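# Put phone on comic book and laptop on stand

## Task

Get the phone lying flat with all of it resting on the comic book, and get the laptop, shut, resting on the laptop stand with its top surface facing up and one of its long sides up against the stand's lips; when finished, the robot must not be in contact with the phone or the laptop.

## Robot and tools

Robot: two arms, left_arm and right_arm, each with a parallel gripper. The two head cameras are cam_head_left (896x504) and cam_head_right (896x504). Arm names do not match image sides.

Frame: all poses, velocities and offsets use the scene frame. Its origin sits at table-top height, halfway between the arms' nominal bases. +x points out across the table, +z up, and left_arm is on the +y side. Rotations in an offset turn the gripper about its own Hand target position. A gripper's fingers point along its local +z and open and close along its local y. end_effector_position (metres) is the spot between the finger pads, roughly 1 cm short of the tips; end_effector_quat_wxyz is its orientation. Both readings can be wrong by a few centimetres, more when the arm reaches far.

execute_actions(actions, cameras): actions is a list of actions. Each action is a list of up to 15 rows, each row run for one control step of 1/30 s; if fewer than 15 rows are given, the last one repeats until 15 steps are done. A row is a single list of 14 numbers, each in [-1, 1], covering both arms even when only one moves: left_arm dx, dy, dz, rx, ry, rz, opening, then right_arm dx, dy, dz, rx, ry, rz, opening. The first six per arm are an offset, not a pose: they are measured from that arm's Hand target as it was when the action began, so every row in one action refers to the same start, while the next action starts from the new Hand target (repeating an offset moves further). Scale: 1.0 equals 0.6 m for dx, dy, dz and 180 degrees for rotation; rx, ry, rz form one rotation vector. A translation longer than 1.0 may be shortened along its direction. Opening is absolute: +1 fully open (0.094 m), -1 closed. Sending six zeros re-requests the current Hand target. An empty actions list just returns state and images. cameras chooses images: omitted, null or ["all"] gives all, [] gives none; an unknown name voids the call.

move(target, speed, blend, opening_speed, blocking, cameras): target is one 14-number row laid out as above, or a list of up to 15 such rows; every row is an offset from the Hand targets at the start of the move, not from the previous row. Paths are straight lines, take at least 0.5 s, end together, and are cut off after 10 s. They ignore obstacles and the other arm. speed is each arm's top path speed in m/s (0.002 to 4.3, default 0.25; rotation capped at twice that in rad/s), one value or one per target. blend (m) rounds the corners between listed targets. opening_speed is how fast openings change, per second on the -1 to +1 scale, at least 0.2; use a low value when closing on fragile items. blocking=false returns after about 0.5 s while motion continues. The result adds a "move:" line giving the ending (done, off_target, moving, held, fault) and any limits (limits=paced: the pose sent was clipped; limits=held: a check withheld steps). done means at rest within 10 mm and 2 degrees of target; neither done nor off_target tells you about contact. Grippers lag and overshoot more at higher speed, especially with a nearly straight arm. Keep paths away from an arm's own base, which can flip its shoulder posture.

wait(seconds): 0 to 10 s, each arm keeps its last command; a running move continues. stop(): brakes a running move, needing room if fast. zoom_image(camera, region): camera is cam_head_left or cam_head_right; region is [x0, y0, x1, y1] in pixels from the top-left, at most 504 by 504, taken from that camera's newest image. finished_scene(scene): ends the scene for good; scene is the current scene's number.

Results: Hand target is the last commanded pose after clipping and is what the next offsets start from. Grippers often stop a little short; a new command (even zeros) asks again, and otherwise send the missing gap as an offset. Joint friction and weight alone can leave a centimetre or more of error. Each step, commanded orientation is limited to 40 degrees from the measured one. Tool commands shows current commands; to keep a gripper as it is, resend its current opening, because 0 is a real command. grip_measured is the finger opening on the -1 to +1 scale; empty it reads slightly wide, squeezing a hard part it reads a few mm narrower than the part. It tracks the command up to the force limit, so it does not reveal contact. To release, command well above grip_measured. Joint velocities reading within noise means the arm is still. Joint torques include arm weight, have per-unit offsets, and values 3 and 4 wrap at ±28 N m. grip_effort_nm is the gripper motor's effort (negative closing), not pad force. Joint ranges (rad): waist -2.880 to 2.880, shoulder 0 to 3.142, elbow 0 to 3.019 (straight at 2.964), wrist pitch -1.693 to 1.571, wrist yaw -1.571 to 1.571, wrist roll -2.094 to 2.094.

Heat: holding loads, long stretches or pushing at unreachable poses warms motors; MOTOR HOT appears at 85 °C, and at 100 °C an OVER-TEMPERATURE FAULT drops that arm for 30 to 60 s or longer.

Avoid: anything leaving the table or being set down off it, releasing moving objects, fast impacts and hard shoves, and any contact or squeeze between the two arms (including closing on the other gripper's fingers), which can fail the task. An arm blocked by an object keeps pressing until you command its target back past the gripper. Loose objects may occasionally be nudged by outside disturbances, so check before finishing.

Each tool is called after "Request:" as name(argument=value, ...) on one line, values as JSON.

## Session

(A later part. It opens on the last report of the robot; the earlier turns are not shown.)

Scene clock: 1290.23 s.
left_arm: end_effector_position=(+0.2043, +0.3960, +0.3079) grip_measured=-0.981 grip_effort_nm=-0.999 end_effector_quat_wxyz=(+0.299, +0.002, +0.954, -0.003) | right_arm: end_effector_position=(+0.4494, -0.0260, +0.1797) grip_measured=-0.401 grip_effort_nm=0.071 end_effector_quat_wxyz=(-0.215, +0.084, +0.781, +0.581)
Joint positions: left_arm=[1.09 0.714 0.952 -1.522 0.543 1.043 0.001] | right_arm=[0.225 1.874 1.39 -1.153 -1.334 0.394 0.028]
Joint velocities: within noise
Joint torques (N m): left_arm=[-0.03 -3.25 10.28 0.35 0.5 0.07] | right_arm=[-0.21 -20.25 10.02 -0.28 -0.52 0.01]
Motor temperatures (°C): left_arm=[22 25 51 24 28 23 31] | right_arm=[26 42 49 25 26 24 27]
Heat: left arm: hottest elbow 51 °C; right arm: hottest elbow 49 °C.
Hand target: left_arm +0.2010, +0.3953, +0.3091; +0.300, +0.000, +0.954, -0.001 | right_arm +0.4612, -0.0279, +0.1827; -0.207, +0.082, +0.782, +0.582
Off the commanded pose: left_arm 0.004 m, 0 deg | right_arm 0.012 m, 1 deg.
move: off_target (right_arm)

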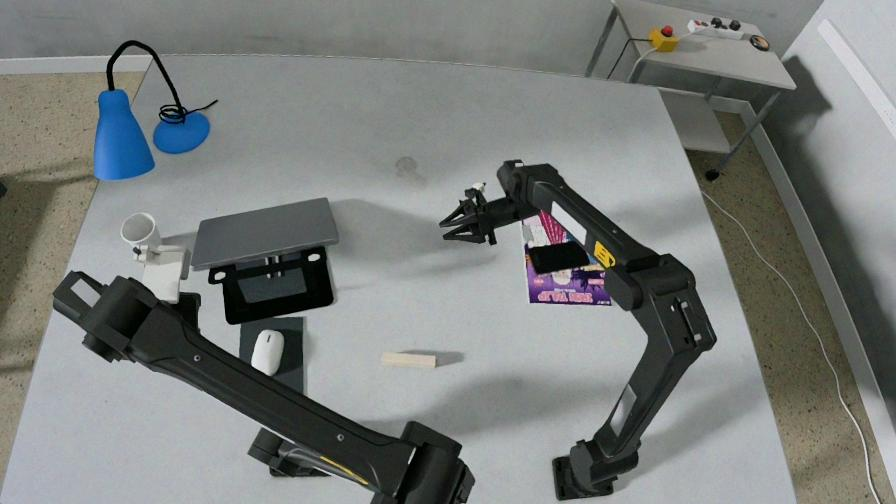

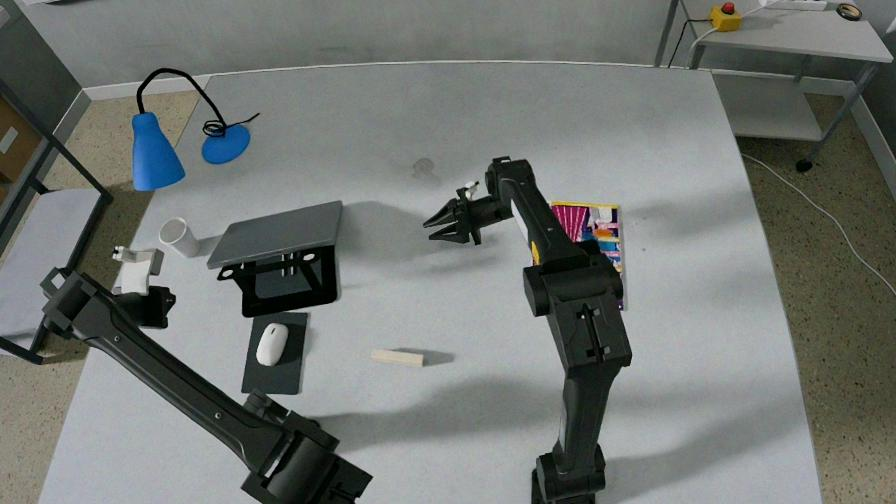

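Request:
zoom_image(camera="cam_head_left", region=[185, 190, 265, 290])

Request:
zoom_image(camera="cam_head_left", region=[265, 190, 345, 310])

Request:
zoom_image(camera="cam_head_right", region=[280, 190, 360, 310])

Request:
zoom_image(camera="cam_head_right", region=[200, 220, 280, 320])

Scaled by 5.040.

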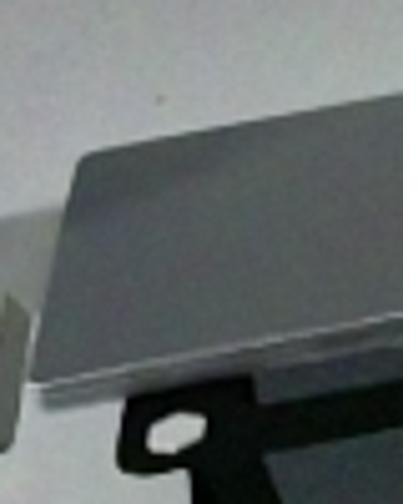

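Scaled by 4.200.

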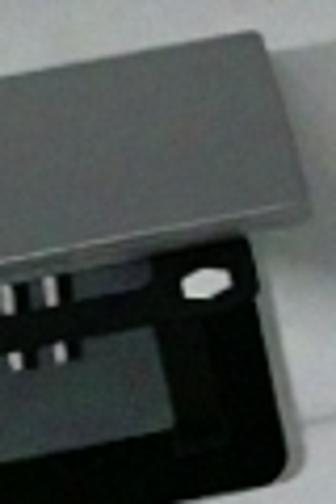

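Scaled by 4.200.

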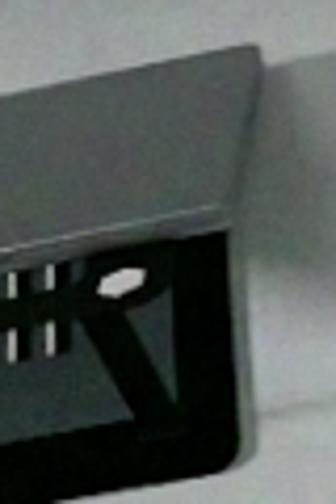

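Scaled by 5.040.

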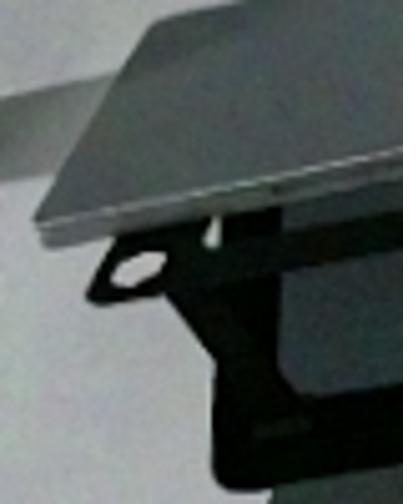

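Request:
move(target=[[0.2,-0.03,0.05,0,0.1,0,-1,-0.05,-0.25,0.1,0,0,0,-0.4],[0.39,-0.054,-0.1,0,0.1,0,-1,-0.05,-0.25,0.1,0,0,0.0,-0.4]], speed=0.2)

Request:
zoom_image(camera="cam_head_right", region=[180, 160, 380, 330])

Scene clock: 1347.20 s.
left_arm: end_effector_position=(+0.4218, +0.3631, +0.2349) grip_measured=-0.981 grip_effort_nm=-0.999 end_effector_quat_wxyz=(+0.127, -0.002, +0.992, -0.008) | right_arm: end_effector_position=(+0.4343, -0.1755, +0.2425) grip_measured=-0.401 grip_effort_nm=0.066 end_effector_quat_wxyz=(-0.145, +0.123, +0.797, +0.573)
Joint positions: left_arm=[0.312 1.263 1.161 -1.233 0.099 0.325 0.001] | right_arm=[-0.066 1.741 1.39 -1.671 -1.229 -0.075 0.028]
Joint velocities: within noise
Joint torques (N m): left_arm=[-3.02 -10.99 13.37 1.43 -0.06 -0.11] | right_arm=[0.15 -19.31 6.98 -0.84 -0.45 0.02]
Motor temperatures (°C): left_arm=[22 25 46 24 28 23 31] | right_arm=[26 42 49 25 26 24 26]
Heat: left arm: hottest elbow 46 °C; right arm: hottest elbow 49 °C.
Hand target: left_arm +0.4350, +0.3628, +0.2492; +0.148, +0.000, +0.989, -0.001 | right_arm +0.4312, -0.1778, +0.2425; -0.207, +0.082, +0.782, +0.582
Off the commanded pose: left_arm 0.019 m, 3 deg | right_arm 0.004 m, 9 deg.
joint sent to its limit (right arm) — joint 4 (wrist pitch), lower limit. The joint targets are off in orientation, not in position.
move: off_target (left_arm, right_arm)

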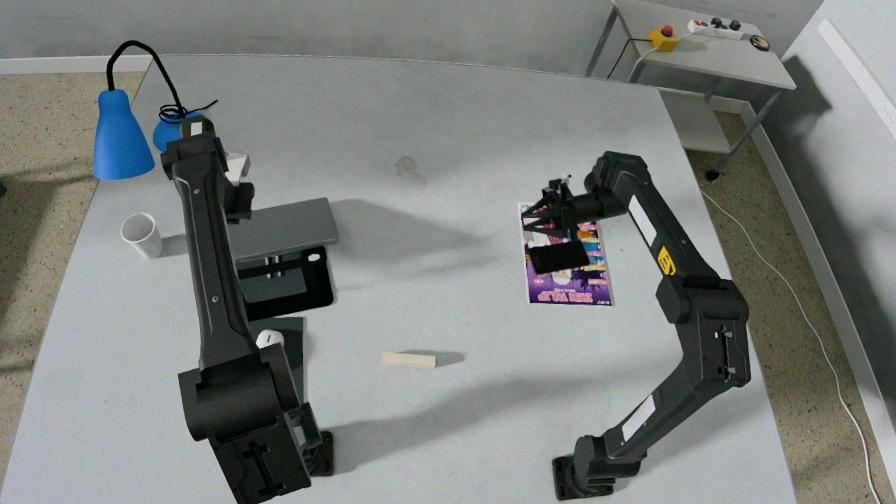

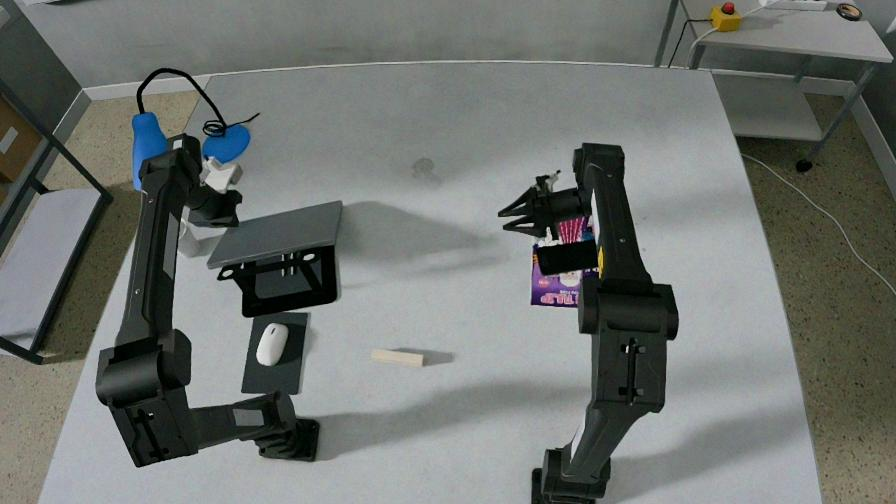

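Scaled by 2.520.

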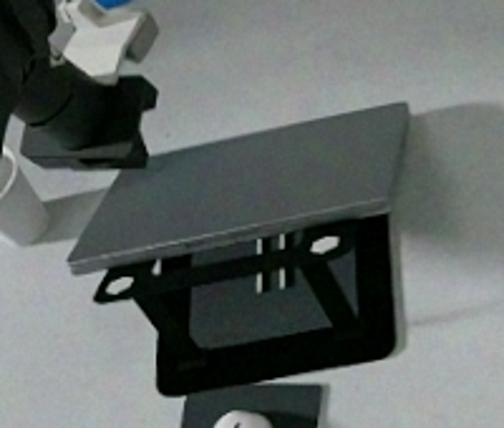

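Request:
execute_actions(actions=[])

Scene clock: 1355.83 s.
left_arm: end_effector_position=(+0.4218, +0.3631, +0.2349) grip_measured=-0.981 grip_effort_nm=-0.999 end_effector_quat_wxyz=(+0.127, -0.002, +0.992, -0.008) | right_arm: end_effector_position=(+0.4343, -0.1755, +0.2425) grip_measured=-0.401 grip_effort_nm=0.066 end_effector_quat_wxyz=(-0.144, +0.123, +0.797, +0.573)
Joint positions: left_arm=[0.312 1.263 1.161 -1.233 0.099 0.325 0.001] | right_arm=[-0.066 1.741 1.39 -1.671 -1.229 -0.075 0.028]
Joint velocities: within noise
Joint torques (N m): left_arm=[-2.32 -11.46 13.52 1.33 -0.02 -0.08] | right_arm=[0.15 -18.96 7.09 -0.84 -0.45 0.02]
Motor temperatures (°C): left_arm=[22 25 46 24 27 23 31] | right_arm=[26 43 48 25 26 24 26]
Heat: left arm: hottest elbow 46 °C; right arm: hottest elbow 48 °C.
Hand target: left_arm +0.4350, +0.3628, +0.2492; +0.148, +0.000, +0.989, -0.001 | right_arm +0.4312, -0.1778, +0.2425; -0.207, +0.082, +0.782, +0.582
Tool commands: left_gripper/opening=-1.0 right_gripper/opening=-0.4
Off the commanded pose: left_arm 0.019 m, 3 deg | right_arm 0.004 m, 9 deg.

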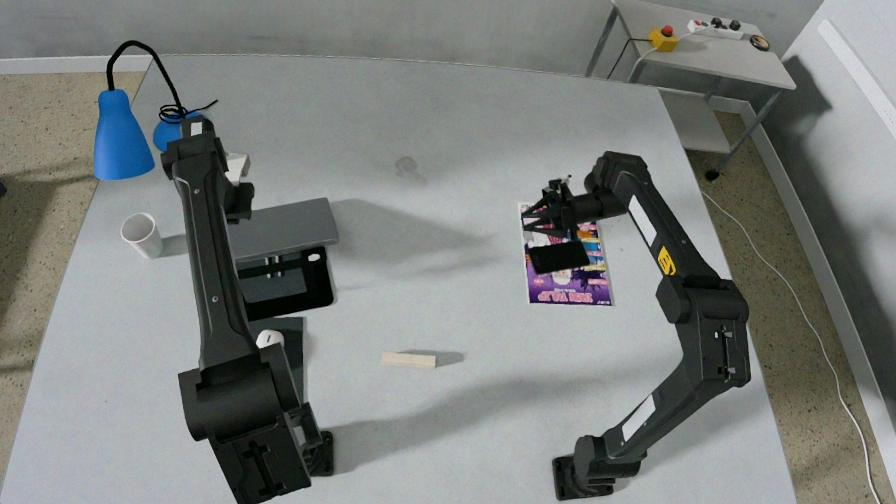

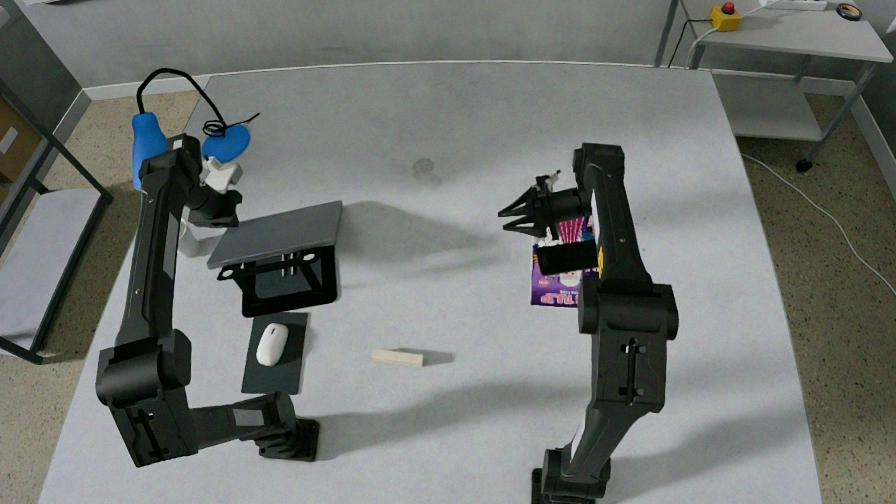

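Request:
move(target=[[0,0,-0.14,0,0,0,-1,-0.1,-0.2,0.05,0,0,0,-0.4]], speed=0.12)

Scene clock: 1361.47 s.
left_arm: end_effector_position=(+0.4323, +0.3669, +0.1707) grip_measured=-0.981 grip_effort_nm=-0.999 end_effector_quat_wxyz=(+0.148, -0.001, +0.989, +0.000) | right_arm: end_effector_position=(+0.3776, -0.2956, +0.2733) grip_measured=-0.401 grip_effort_nm=0.066 end_effector_quat_wxyz=(-0.032, +0.198, +0.818, +0.539)
Joint positions: left_arm=[0.312 1.299 1.014 -1.005 0.098 0.325 0.001] | right_arm=[-0.358 1.496 1.234 -1.671 -1.108 -0.103 0.028]
Joint velocities: within noise
Joint torques (N m): left_arm=[-2.84 -9.82 9.5 1.52 -0.06 -0.13] | right_arm=[-0.21 -15.33 6.87 -0.72 -0.43 0.04]
Motor temperatures (°C): left_arm=[22 25 47 24 27 23 31] | right_arm=[26 43 47 25 25 24 26]
Heat: left arm: hottest elbow 47 °C; right arm: hottest elbow 47 °C.
Hand target: left_arm +0.4350, +0.3628, +0.1652; +0.147, +0.000, +0.989, -0.001 | right_arm +0.3712, -0.2979, +0.2727; -0.207, +0.082, +0.782, +0.582
Off the commanded pose: left_arm 0.007 m, 0 deg | right_arm 0.007 m, 25 deg.
joint sent to its limit (right arm) — joint 4 (wrist pitch), lower limit. The joint targets are off in orientation, not in position.
move: off_target (right_arm)

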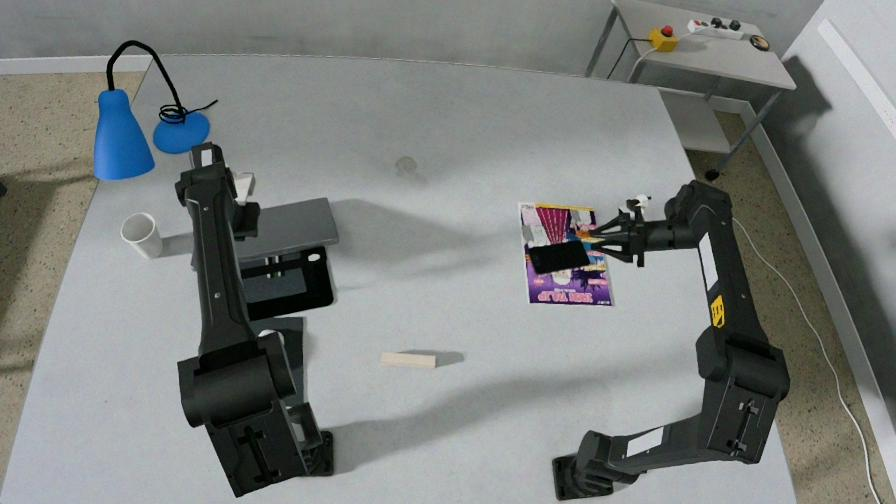

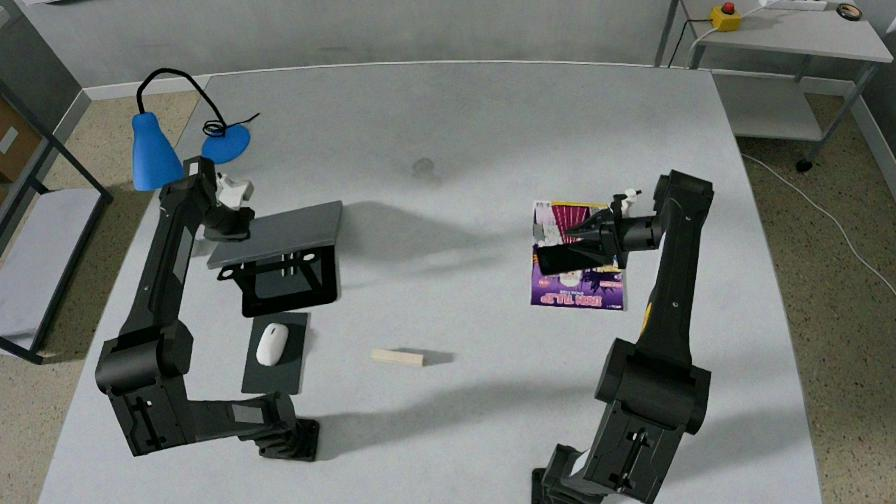

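Request:
zoom_image(camera="cam_head_right", region=[170, 150, 370, 330])

Request:
zoom_image(camera="cam_head_left", region=[170, 150, 370, 330])

Scaled by 2.520.

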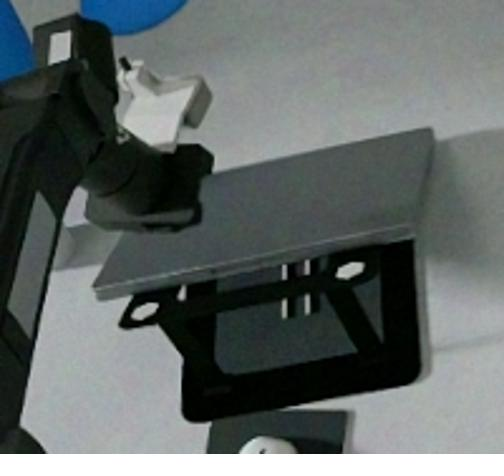

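Scaled by 2.520.

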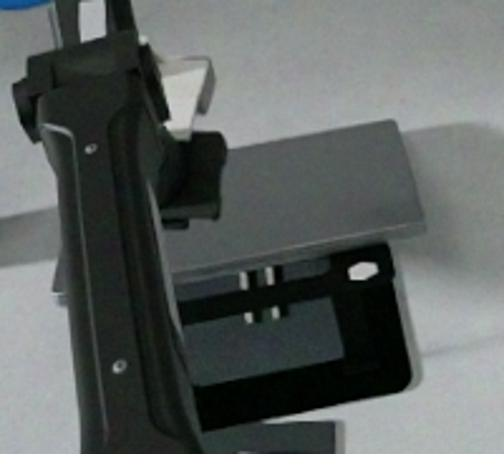

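Request:
move(target=[[0,-0.05,0,0,0,0,-1,0,0,0,0,0,0,-0.4],[0,-0.05,-0.05,0,0,0,-1,0,0,0,0,0,0,-0.4]], speed=0.06)

Request:
zoom_image(camera="cam_head_right", region=[170, 150, 370, 330])

Scene clock: 1369.77 s.
left_arm: end_effector_position=(+0.4333, +0.3377, +0.1420) grip_measured=-0.981 grip_effort_nm=-1.004 end_effector_quat_wxyz=(+0.150, -0.002, +0.989, +0.000) | right_arm: end_effector_position=(+0.3776, -0.2957, +0.2732) grip_measured=-0.401 grip_effort_nm=0.066 end_effector_quat_wxyz=(-0.032, +0.198, +0.818, +0.538)
Joint positions: left_arm=[0.236 1.301 0.935 -0.914 0.076 0.25 0.001] | right_arm=[-0.358 1.496 1.234 -1.671 -1.107 -0.104 0.028]
Joint velocities: within noise
Joint torques (N m): left_arm=[-2.49 -9.47 9.11 1.22 -0.08 -0.14] | right_arm=[-0.21 -15.27 6.94 -0.75 -0.43 0.02]
Motor temperatures (°C): left_arm=[22 26 46 24 27 23 31] | right_arm=[26 42 46 25 25 24 26]
Heat: left arm: hottest elbow 46 °C; right arm: hottest elbow 46 °C.
Hand target: left_arm +0.4350, +0.3328, +0.1352; +0.148, +0.000, +0.989, -0.001 | right_arm +0.3712, -0.2979, +0.2727; -0.207, +0.082, +0.782, +0.582
Off the commanded pose: left_arm 0.009 m, 0 deg | right_arm 0.007 m, 25 deg.
joint sent to its limit (right arm) — joint 4 (wrist pitch), lower limit. The joint targets are off in orientation, not in position.
move: off_target (right_arm)

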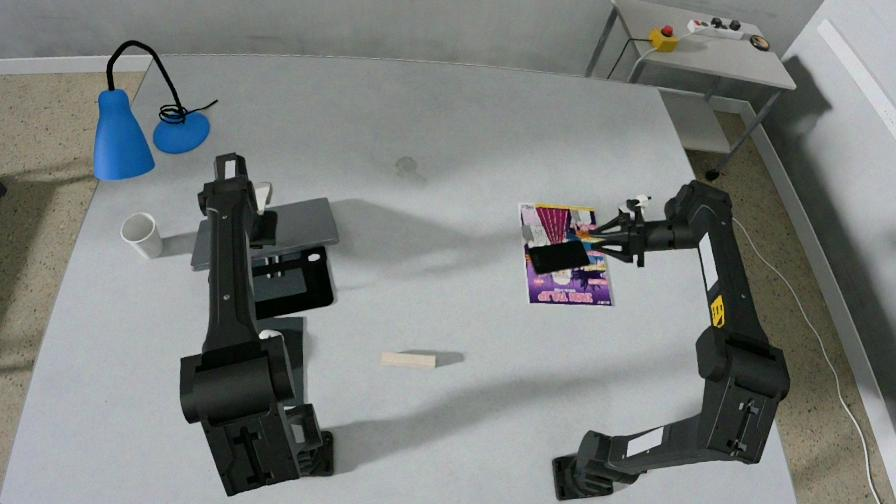

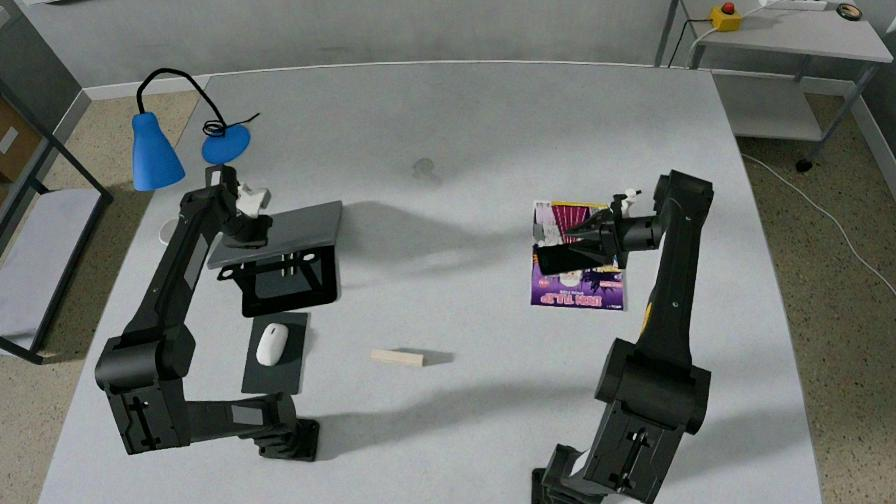

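Scaled by 2.520.

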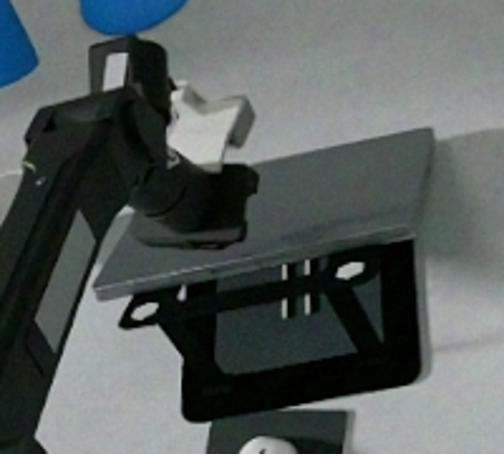

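Request:
move(target=[0,0,-0.02,0,0,0,-1,0,0,0,0,0,0,-0.4], speed=0.04, cameras=["cam_head_right"])

Request:
zoom_image(camera="cam_head_right", region=[170, 150, 370, 330])

Scene clock: 1377.13 s.
left_arm: end_effector_position=(+0.4347, +0.3381, +0.1320) grip_measured=-0.981 grip_effort_nm=-0.999 end_effector_quat_wxyz=(+0.152, -0.002, +0.988, +0.001) | right_arm: end_effector_position=(+0.3776, -0.2957, +0.2732) grip_measured=-0.401 grip_effort_nm=0.061 end_effector_quat_wxyz=(-0.032, +0.198, +0.818, +0.538)
Joint positions: left_arm=[0.236 1.313 0.917 -0.879 0.076 0.25 0.001] | right_arm=[-0.358 1.496 1.234 -1.671 -1.107 -0.104 0.028]
Joint velocities: within noise
Joint torques (N m): left_arm=[-2.02 -9.82 8.83 1.33 -0.05 -0.06] | right_arm=[-0.15 -15.38 6.93 -0.73 -0.44 0.02]
Motor temperatures (°C): left_arm=[22 26 45 24 27 23 31] | right_arm=[26 42 45 25 25 24 26]
Heat: left arm: hottest elbow 45 °C; right arm: hottest elbow 45 °C.
Hand target: left_arm +0.4350, +0.3327, +0.1232; +0.148, +0.000, +0.989, -0.001 | right_arm +0.3712, -0.2979, +0.2727; -0.207, +0.082, +0.782, +0.582
Off the commanded pose: left_arm 0.010 m, 1 deg | right_arm 0.007 m, 25 deg.
joint sent to its limit (right arm) — joint 4 (wrist pitch), lower limit. The joint targets are off in orientation, not in position.
move: off_target (right_arm)
Images, in order (width x height): cam_head_right 896x504.

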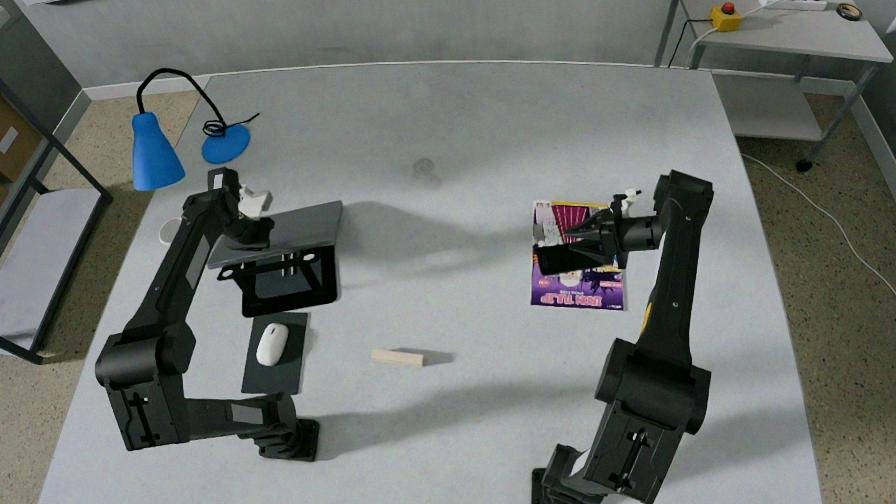

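Scaled by 2.520.

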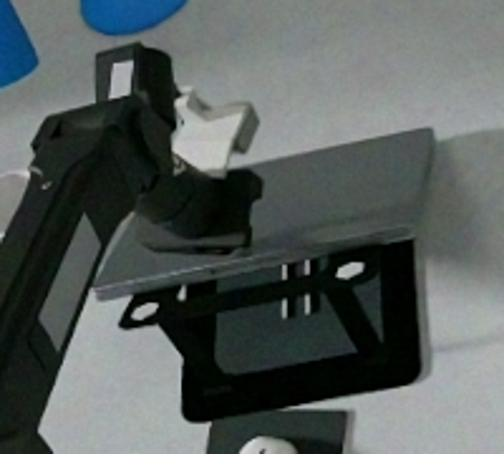

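Request:
move(target=[0,0,-0.02,0,0,0,-1,0,0,0,0,0,0,-0.4], speed=0.04, cameras=["cam_head_right"])

Request:
zoom_image(camera="cam_head_right", region=[170, 150, 370, 330])

Scene clock: 1381.40 s.
left_arm: end_effector_position=(+0.4393, +0.3393, +0.1282) grip_measured=-0.981 grip_effort_nm=-0.999 end_effector_quat_wxyz=(+0.164, -0.001, +0.986, +0.004) | right_arm: end_effector_position=(+0.3776, -0.2957, +0.2732) grip_measured=-0.401 grip_effort_nm=0.066 end_effector_quat_wxyz=(-0.032, +0.198, +0.819, +0.538)
Joint positions: left_arm=[0.236 1.316 0.904 -0.837 0.076 0.25 0.001] | right_arm=[-0.358 1.496 1.234 -1.671 -1.107 -0.104 0.028]
Joint velocities: within noise
Joint torques (N m): left_arm=[-2.61 -8.76 8.05 1.16 -0.06 -0.11] | right_arm=[-0.26 -15.38 6.91 -0.72 -0.44 0.03]
Motor temperatures (°C): left_arm=[22 26 45 24 27 23 31] | right_arm=[26 42 45 25 25 24 26]
Heat: left arm: hottest elbow 45 °C; right arm: hottest elbow 45 °C.
Hand target: left_arm +0.4351, +0.3328, +0.1112; +0.148, +0.000, +0.989, -0.001 | right_arm +0.3712, -0.2979, +0.2727; -0.207, +0.082, +0.782, +0.582
Off the commanded pose: left_arm 0.019 m, 2 deg | right_arm 0.007 m, 25 deg.
joint sent to its limit (right arm) — joint 4 (wrist pitch), lower limit. The joint targets are off in orientation, not in position.
move: off_target (left_arm, right_arm)
Images, in order (width x height): cam_head_right 896x504.

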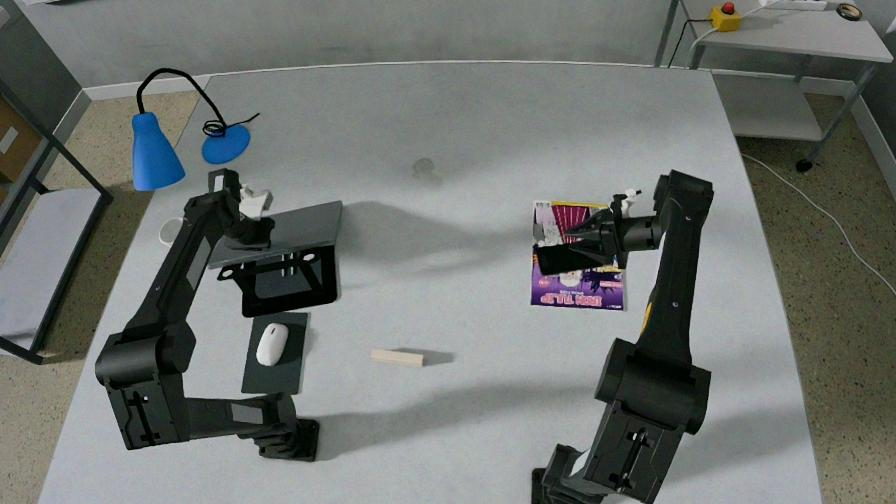

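Scaled by 2.520.

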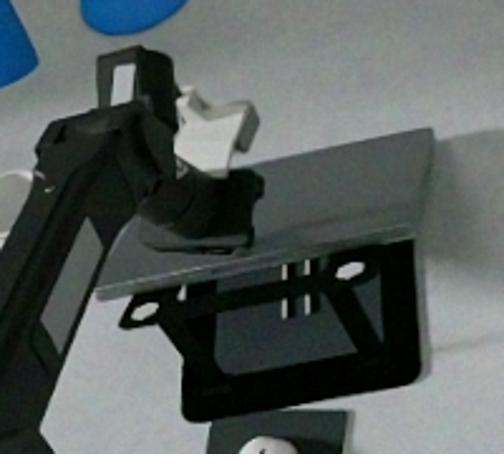

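Request:
move(target=[0.06,0.01,-0.01,0,0,0,-1,0,0,0,0,0,0,-0.4], speed=0.03, cameras=["cam_head_right"])

Request:
zoom_image(camera="cam_head_right", region=[170, 150, 370, 330])

Scene clock: 1387.73 s.
left_arm: end_effector_position=(+0.4619, +0.3430, +0.1133) grip_measured=-0.981 grip_effort_nm=-0.999 end_effector_quat_wxyz=(+0.159, -0.002, +0.987, +0.002) | right_arm: end_effector_position=(+0.3776, -0.2957, +0.2732) grip_measured=-0.401 grip_effort_nm=0.061 end_effector_quat_wxyz=(-0.032, +0.198, +0.819, +0.538)
Joint positions: left_arm=[0.23 1.401 0.945 -0.805 0.075 0.242 0.001] | right_arm=[-0.358 1.496 1.234 -1.671 -1.107 -0.104 0.028]
Joint velocities: within noise
Joint torques (N m): left_arm=[-3.31 -9.17 11.75 0.7 -0.08 -0.09] | right_arm=[-0.21 -15.38 6.91 -0.75 -0.44 0.03]
Motor temperatures (°C): left_arm=[22 26 44 24 27 23 31] | right_arm=[26 41 44 25 25 24 26]
Heat: left arm: hottest elbow 44 °C; right arm: hottest elbow 44 °C.
Hand target: left_arm +0.4709, +0.3387, +0.1050; +0.147, +0.000, +0.989, -0.001 | right_arm +0.3712, -0.2979, +0.2727; -0.207, +0.082, +0.782, +0.582
Off the commanded pose: left_arm 0.013 m, 1 deg | right_arm 0.007 m, 25 deg.
joint sent to its limit (right arm) — joint 4 (wrist pitch), lower limit. The joint targets are off in orientation, not in position.
move: off_target (left_arm, right_arm)
Images, in order (width x height): cam_head_right 896x504.

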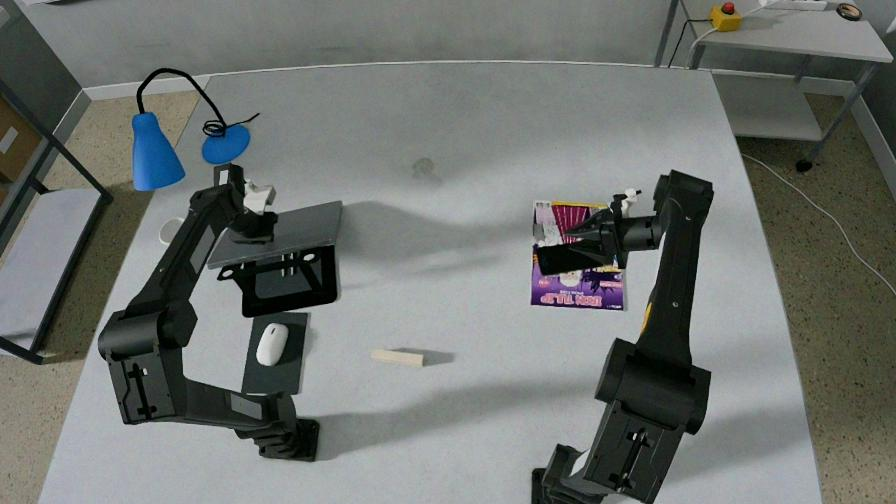

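Scaled by 2.520.

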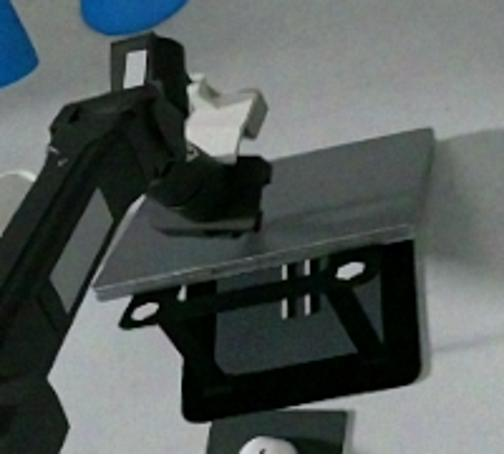

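Request:
move(target=[0.09,0.01,-0.06,0,0,0,-1,0,0,0,0,0,0,-0.4], speed=0.03, cameras=["cam_head_right"])

Request:
zoom_image(camera="cam_head_right", region=[170, 150, 370, 330])

Scene clock: 1393.20 s.
left_arm: end_effector_position=(+0.5171, +0.3506, +0.0829) grip_measured=-0.981 grip_effort_nm=-0.999 end_effector_quat_wxyz=(+0.161, -0.002, +0.987, +0.003) | right_arm: end_effector_position=(+0.3776, -0.2957, +0.2732) grip_measured=-0.401 grip_effort_nm=0.066 end_effector_quat_wxyz=(-0.032, +0.198, +0.819, +0.538)
Joint positions: left_arm=[0.215 1.576 1.047 -0.725 0.07 0.227 0.001] | right_arm=[-0.358 1.496 1.234 -1.671 -1.107 -0.104 0.028]
Joint velocities: within noise
Joint torques (N m): left_arm=[-3.43 -10.75 11.54 0.59 -0.07 -0.11] | right_arm=[-0.21 -15.38 6.9 -0.76 -0.44 0.03]
Motor temperatures (°C): left_arm=[22 26 44 24 27 23 31] | right_arm=[26 41 44 25 25 24 26]
Heat: left arm: hottest elbow 44 °C; right arm: hottest elbow 44 °C.
Hand target: left_arm +0.5251, +0.3448, +0.0693; +0.148, +0.000, +0.989, -0.001 | right_arm +0.3712, -0.2979, +0.2727; -0.207, +0.082, +0.782, +0.582
Off the commanded pose: left_arm 0.017 m, 2 deg | right_arm 0.007 m, 25 deg.
joint sent to its limit (right arm) — joint 4 (wrist pitch), lower limit. The joint targets are off in orientation, not in position.
move: off_target (left_arm, right_arm)
Images, in order (width x height): cam_head_right 896x504.

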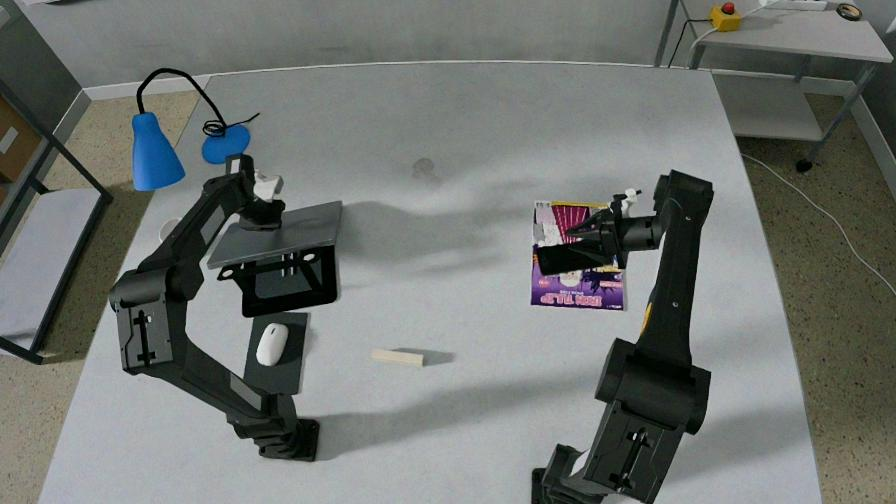

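Scaled by 2.520.

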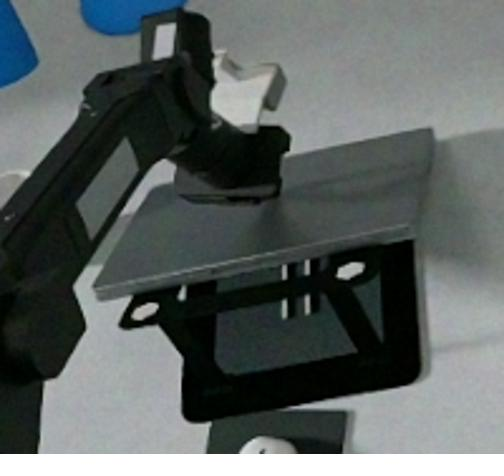

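Request:
move(target=[[-0.02,0.0,0.12,0,0,0,-1,0,0,0,0,0,0,-0.4],[-0.25,0.1,0.32,0,0,0,-1,0,0,0,0,0,0,-0.4]], speed=[0.1,0.25])

Request:
zoom_image(camera="cam_head_right", region=[200, 190, 350, 275])

Request:
zoom_image(camera="cam_head_left", region=[190, 180, 350, 270])

Scene clock: 1421.80 s.
left_arm: end_effector_position=(+0.3615, +0.3928, +0.2278) grip_measured=-0.981 grip_effort_nm=-0.999 end_effector_quat_wxyz=(+0.116, -0.002, +0.993, -0.017) | right_arm: end_effector_position=(+0.3776, -0.2957, +0.2732) grip_measured=-0.401 grip_effort_nm=0.061 end_effector_quat_wxyz=(-0.032, +0.198, +0.819, +0.538)
Joint positions: left_arm=[0.464 1.168 1.069 -1.28 0.139 0.476 0.001] | right_arm=[-0.358 1.496 1.234 -1.671 -1.107 -0.104 0.028]
Joint velocities: within noise
Joint torques (N m): left_arm=[-1.32 -10.05 17.17 0.31 0.21 0.1] | right_arm=[-0.15 -15.27 6.94 -0.76 -0.44 0.02]
Motor temperatures (°C): left_arm=[22 26 44 24 27 23 31] | right_arm=[26 40 43 25 25 24 26]
Heat: left arm: hottest elbow 44 °C; right arm: hottest elbow 43 °C.
Hand target: left_arm +0.3750, +0.4048, +0.2611; +0.147, +0.000, +0.989, -0.001 | right_arm +0.3712, -0.2979, +0.2727; -0.207, +0.082, +0.782, +0.582
Off the commanded pose: left_arm 0.038 m, 4 deg | right_arm 0.007 m, 25 deg.
joint sent to its limit (right arm) — joint 4 (wrist pitch), lower limit. The joint targets are off in orientation, not in position.
move: off_target (left_arm, right_arm)

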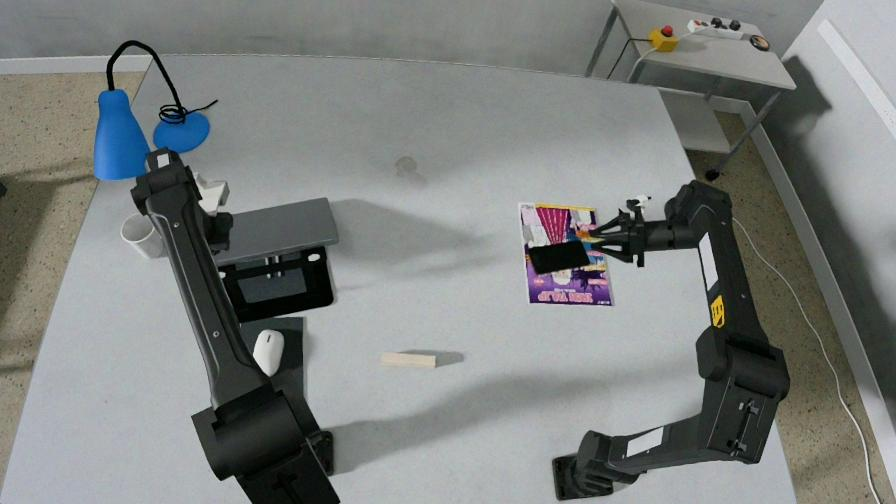

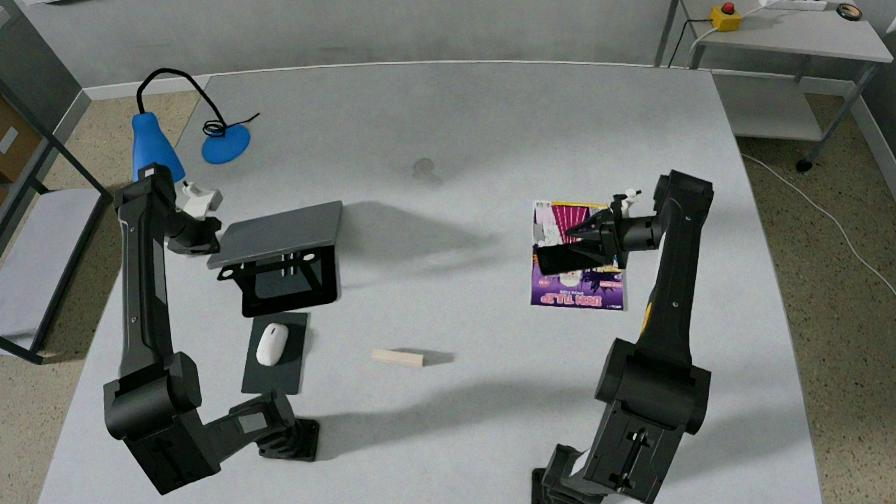

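Scaled by 3.360.

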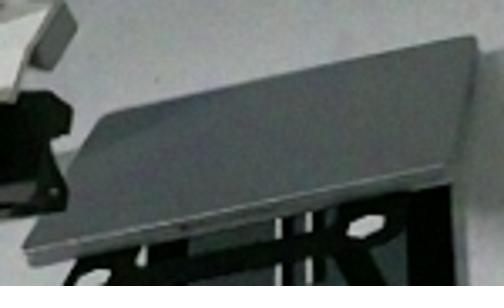

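Scaled by 3.150.

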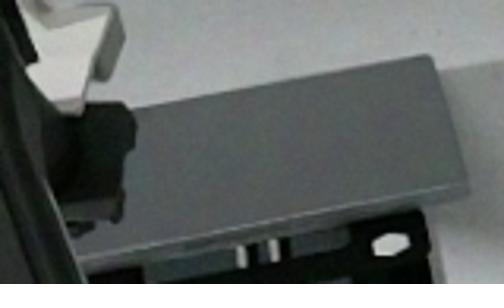

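Request:
move(target=[[0,0,0,0,0,0,-1,0.1,0.2,-0.03,0,0,0,-0.4],[0,0,0,0,0,0,-1,0.2147,0.58,-0.0878,0,0,0,-0.4],[0,0,0,0,0,0,-1,0.2147,0.6132,-0.2878,0,0,0,-0.1]], speed=[0.2,0.2,0.12], blend=[0.03,0.02,0])

Request:
zoom_image(camera="cam_head_left", region=[190, 180, 410, 300])

Scene clock: 1452.00 s.
left_arm: end_effector_position=(+0.3615, +0.3927, +0.2278) grip_measured=-0.981 grip_effort_nm=-0.999 end_effector_quat_wxyz=(+0.116, -0.001, +0.993, -0.017) | right_arm: end_effector_position=(+0.5081, +0.0651, +0.1238) grip_measured=-0.102 grip_effort_nm=0.066 end_effector_quat_wxyz=(-0.191, +0.073, +0.781, +0.590)
Joint positions: left_arm=[0.464 1.168 1.069 -1.28 0.139 0.476 0.001] | right_arm=[0.348 2.044 1.466 -0.481 -1.303 0.933 0.042]
Joint velocities: within noise
Joint torques (N m): left_arm=[-0.21 -10.23 17.09 0.38 0.18 0.1] | right_arm=[1.2 -22.01 6.6 1.31 -0.44 0.16]
Motor temperatures (°C): left_arm=[22 26 46 24 27 23 31] | right_arm=[26 40 43 25 25 24 26]
Heat: left arm: hottest elbow 46 °C; right arm: hottest elbow 43 °C.
Hand target: left_arm +0.3750, +0.4048, +0.2612; +0.148, +0.000, +0.989, -0.001 | right_arm +0.5000, +0.0701, +0.1001; -0.207, +0.082, +0.782, +0.582
Off the commanded pose: left_arm 0.038 m, 4 deg | right_arm 0.026 m, 2 deg.
move: off_target (left_arm, right_arm); target 3's new opening was sent with right_arm's hand 0.025 m and 2 deg from that target

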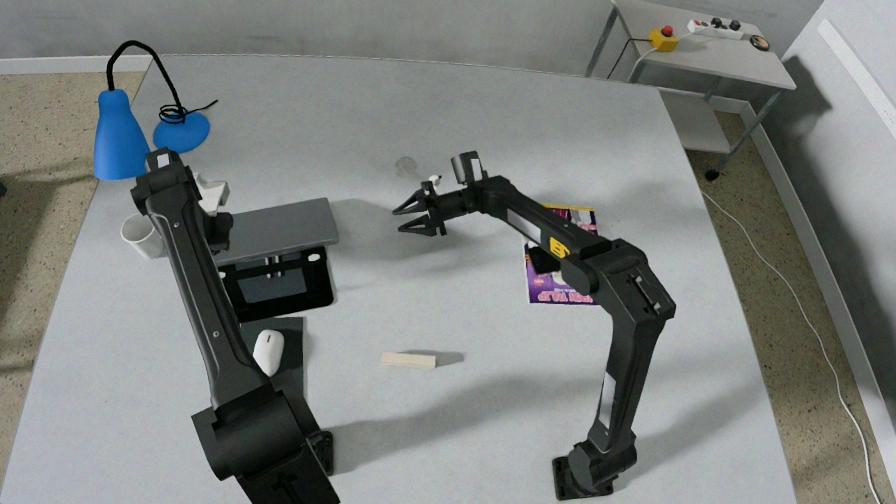

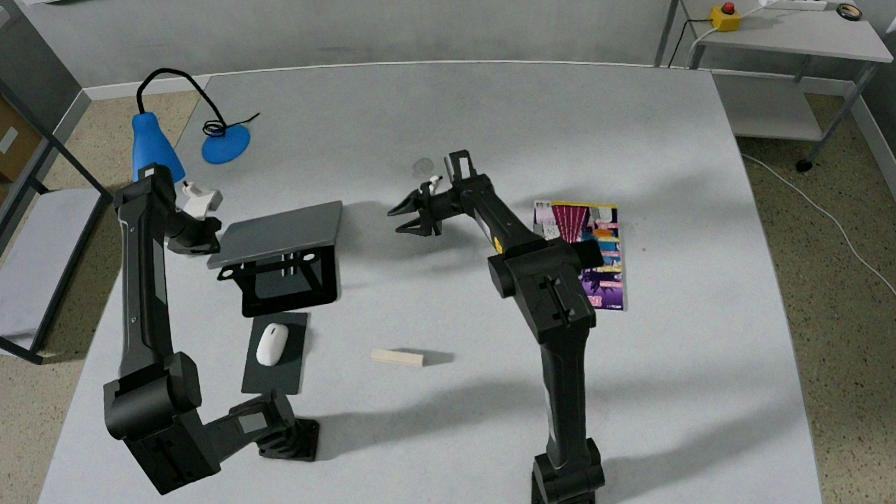

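Scaled by 2.291.

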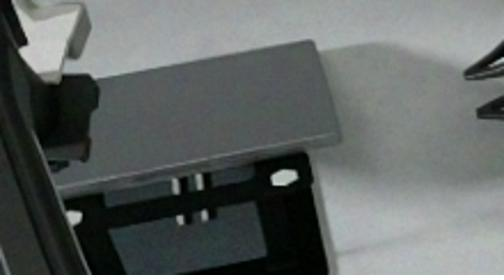

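Request:
move(target=[0,0,0,0,0,0,-1,-0.012,0.15,-0.02,0,0,0,-0.1], speed=0.12)

Request:
zoom_image(camera="cam_head_left", region=[190, 180, 410, 300])

Request:
zoom_image(camera="cam_head_right", region=[200, 180, 420, 300])

Scene clock: 1456.93 s.
left_arm: end_effector_position=(+0.3615, +0.3927, +0.2278) grip_measured=-0.981 grip_effort_nm=-0.999 end_effector_quat_wxyz=(+0.116, -0.001, +0.993, -0.017) | right_arm: end_effector_position=(+0.4902, +0.1532, +0.1031) grip_measured=-0.101 grip_effort_nm=0.061 end_effector_quat_wxyz=(-0.202, +0.079, +0.782, +0.584)
Joint positions: left_arm=[0.464 1.168 1.069 -1.28 0.139 0.476 0.001] | right_arm=[0.489 2.103 1.463 -0.11 -1.219 1.287 0.042]
Joint velocities: within noise
Joint torques (N m): left_arm=[-0.79 -10.11 16.94 0.39 0.19 0.12] | right_arm=[0.85 -22.42 9.03 1.58 -0.32 0.17]
Motor temperatures (°C): left_arm=[22 26 46 24 27 23 31] | right_arm=[26 41 43 25 25 24 26]
Heat: left arm: hottest elbow 46 °C; right arm: hottest elbow 43 °C.
Hand target: left_arm +0.3750, +0.4048, +0.2612; +0.148, +0.000, +0.989, -0.001 | right_arm +0.4929, +0.1601, +0.0881; -0.207, +0.082, +0.782, +0.582
Off the commanded pose: left_arm 0.038 m, 4 deg | right_arm 0.017 m, 1 deg.
move: off_target (left_arm, right_arm)

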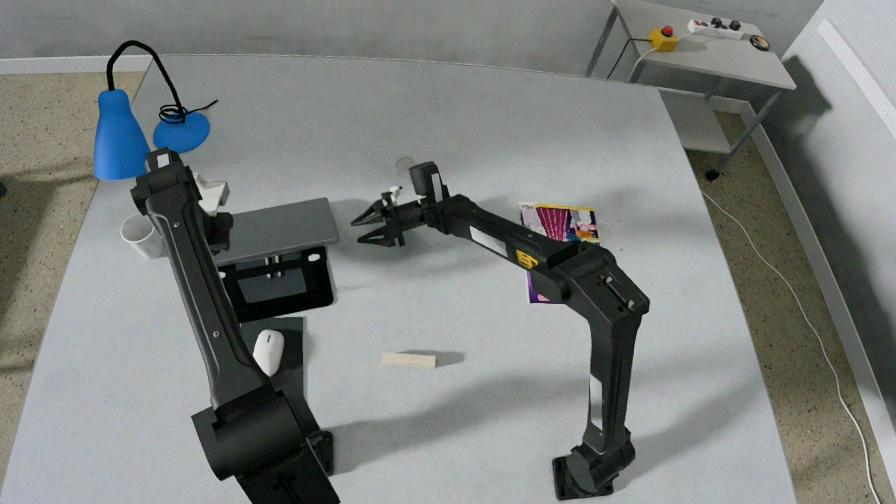

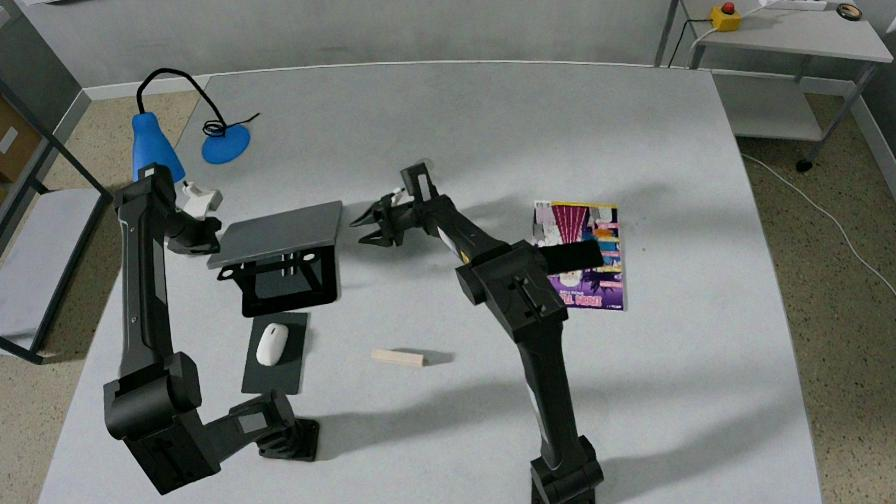

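Scaled by 2.291.

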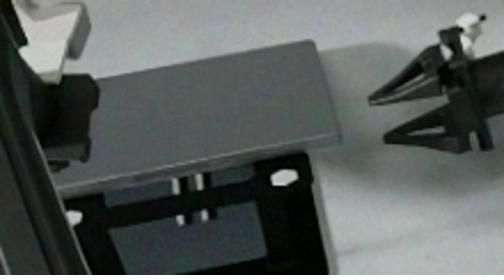

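Scaled by 2.291.

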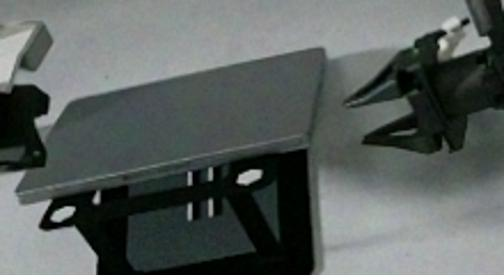

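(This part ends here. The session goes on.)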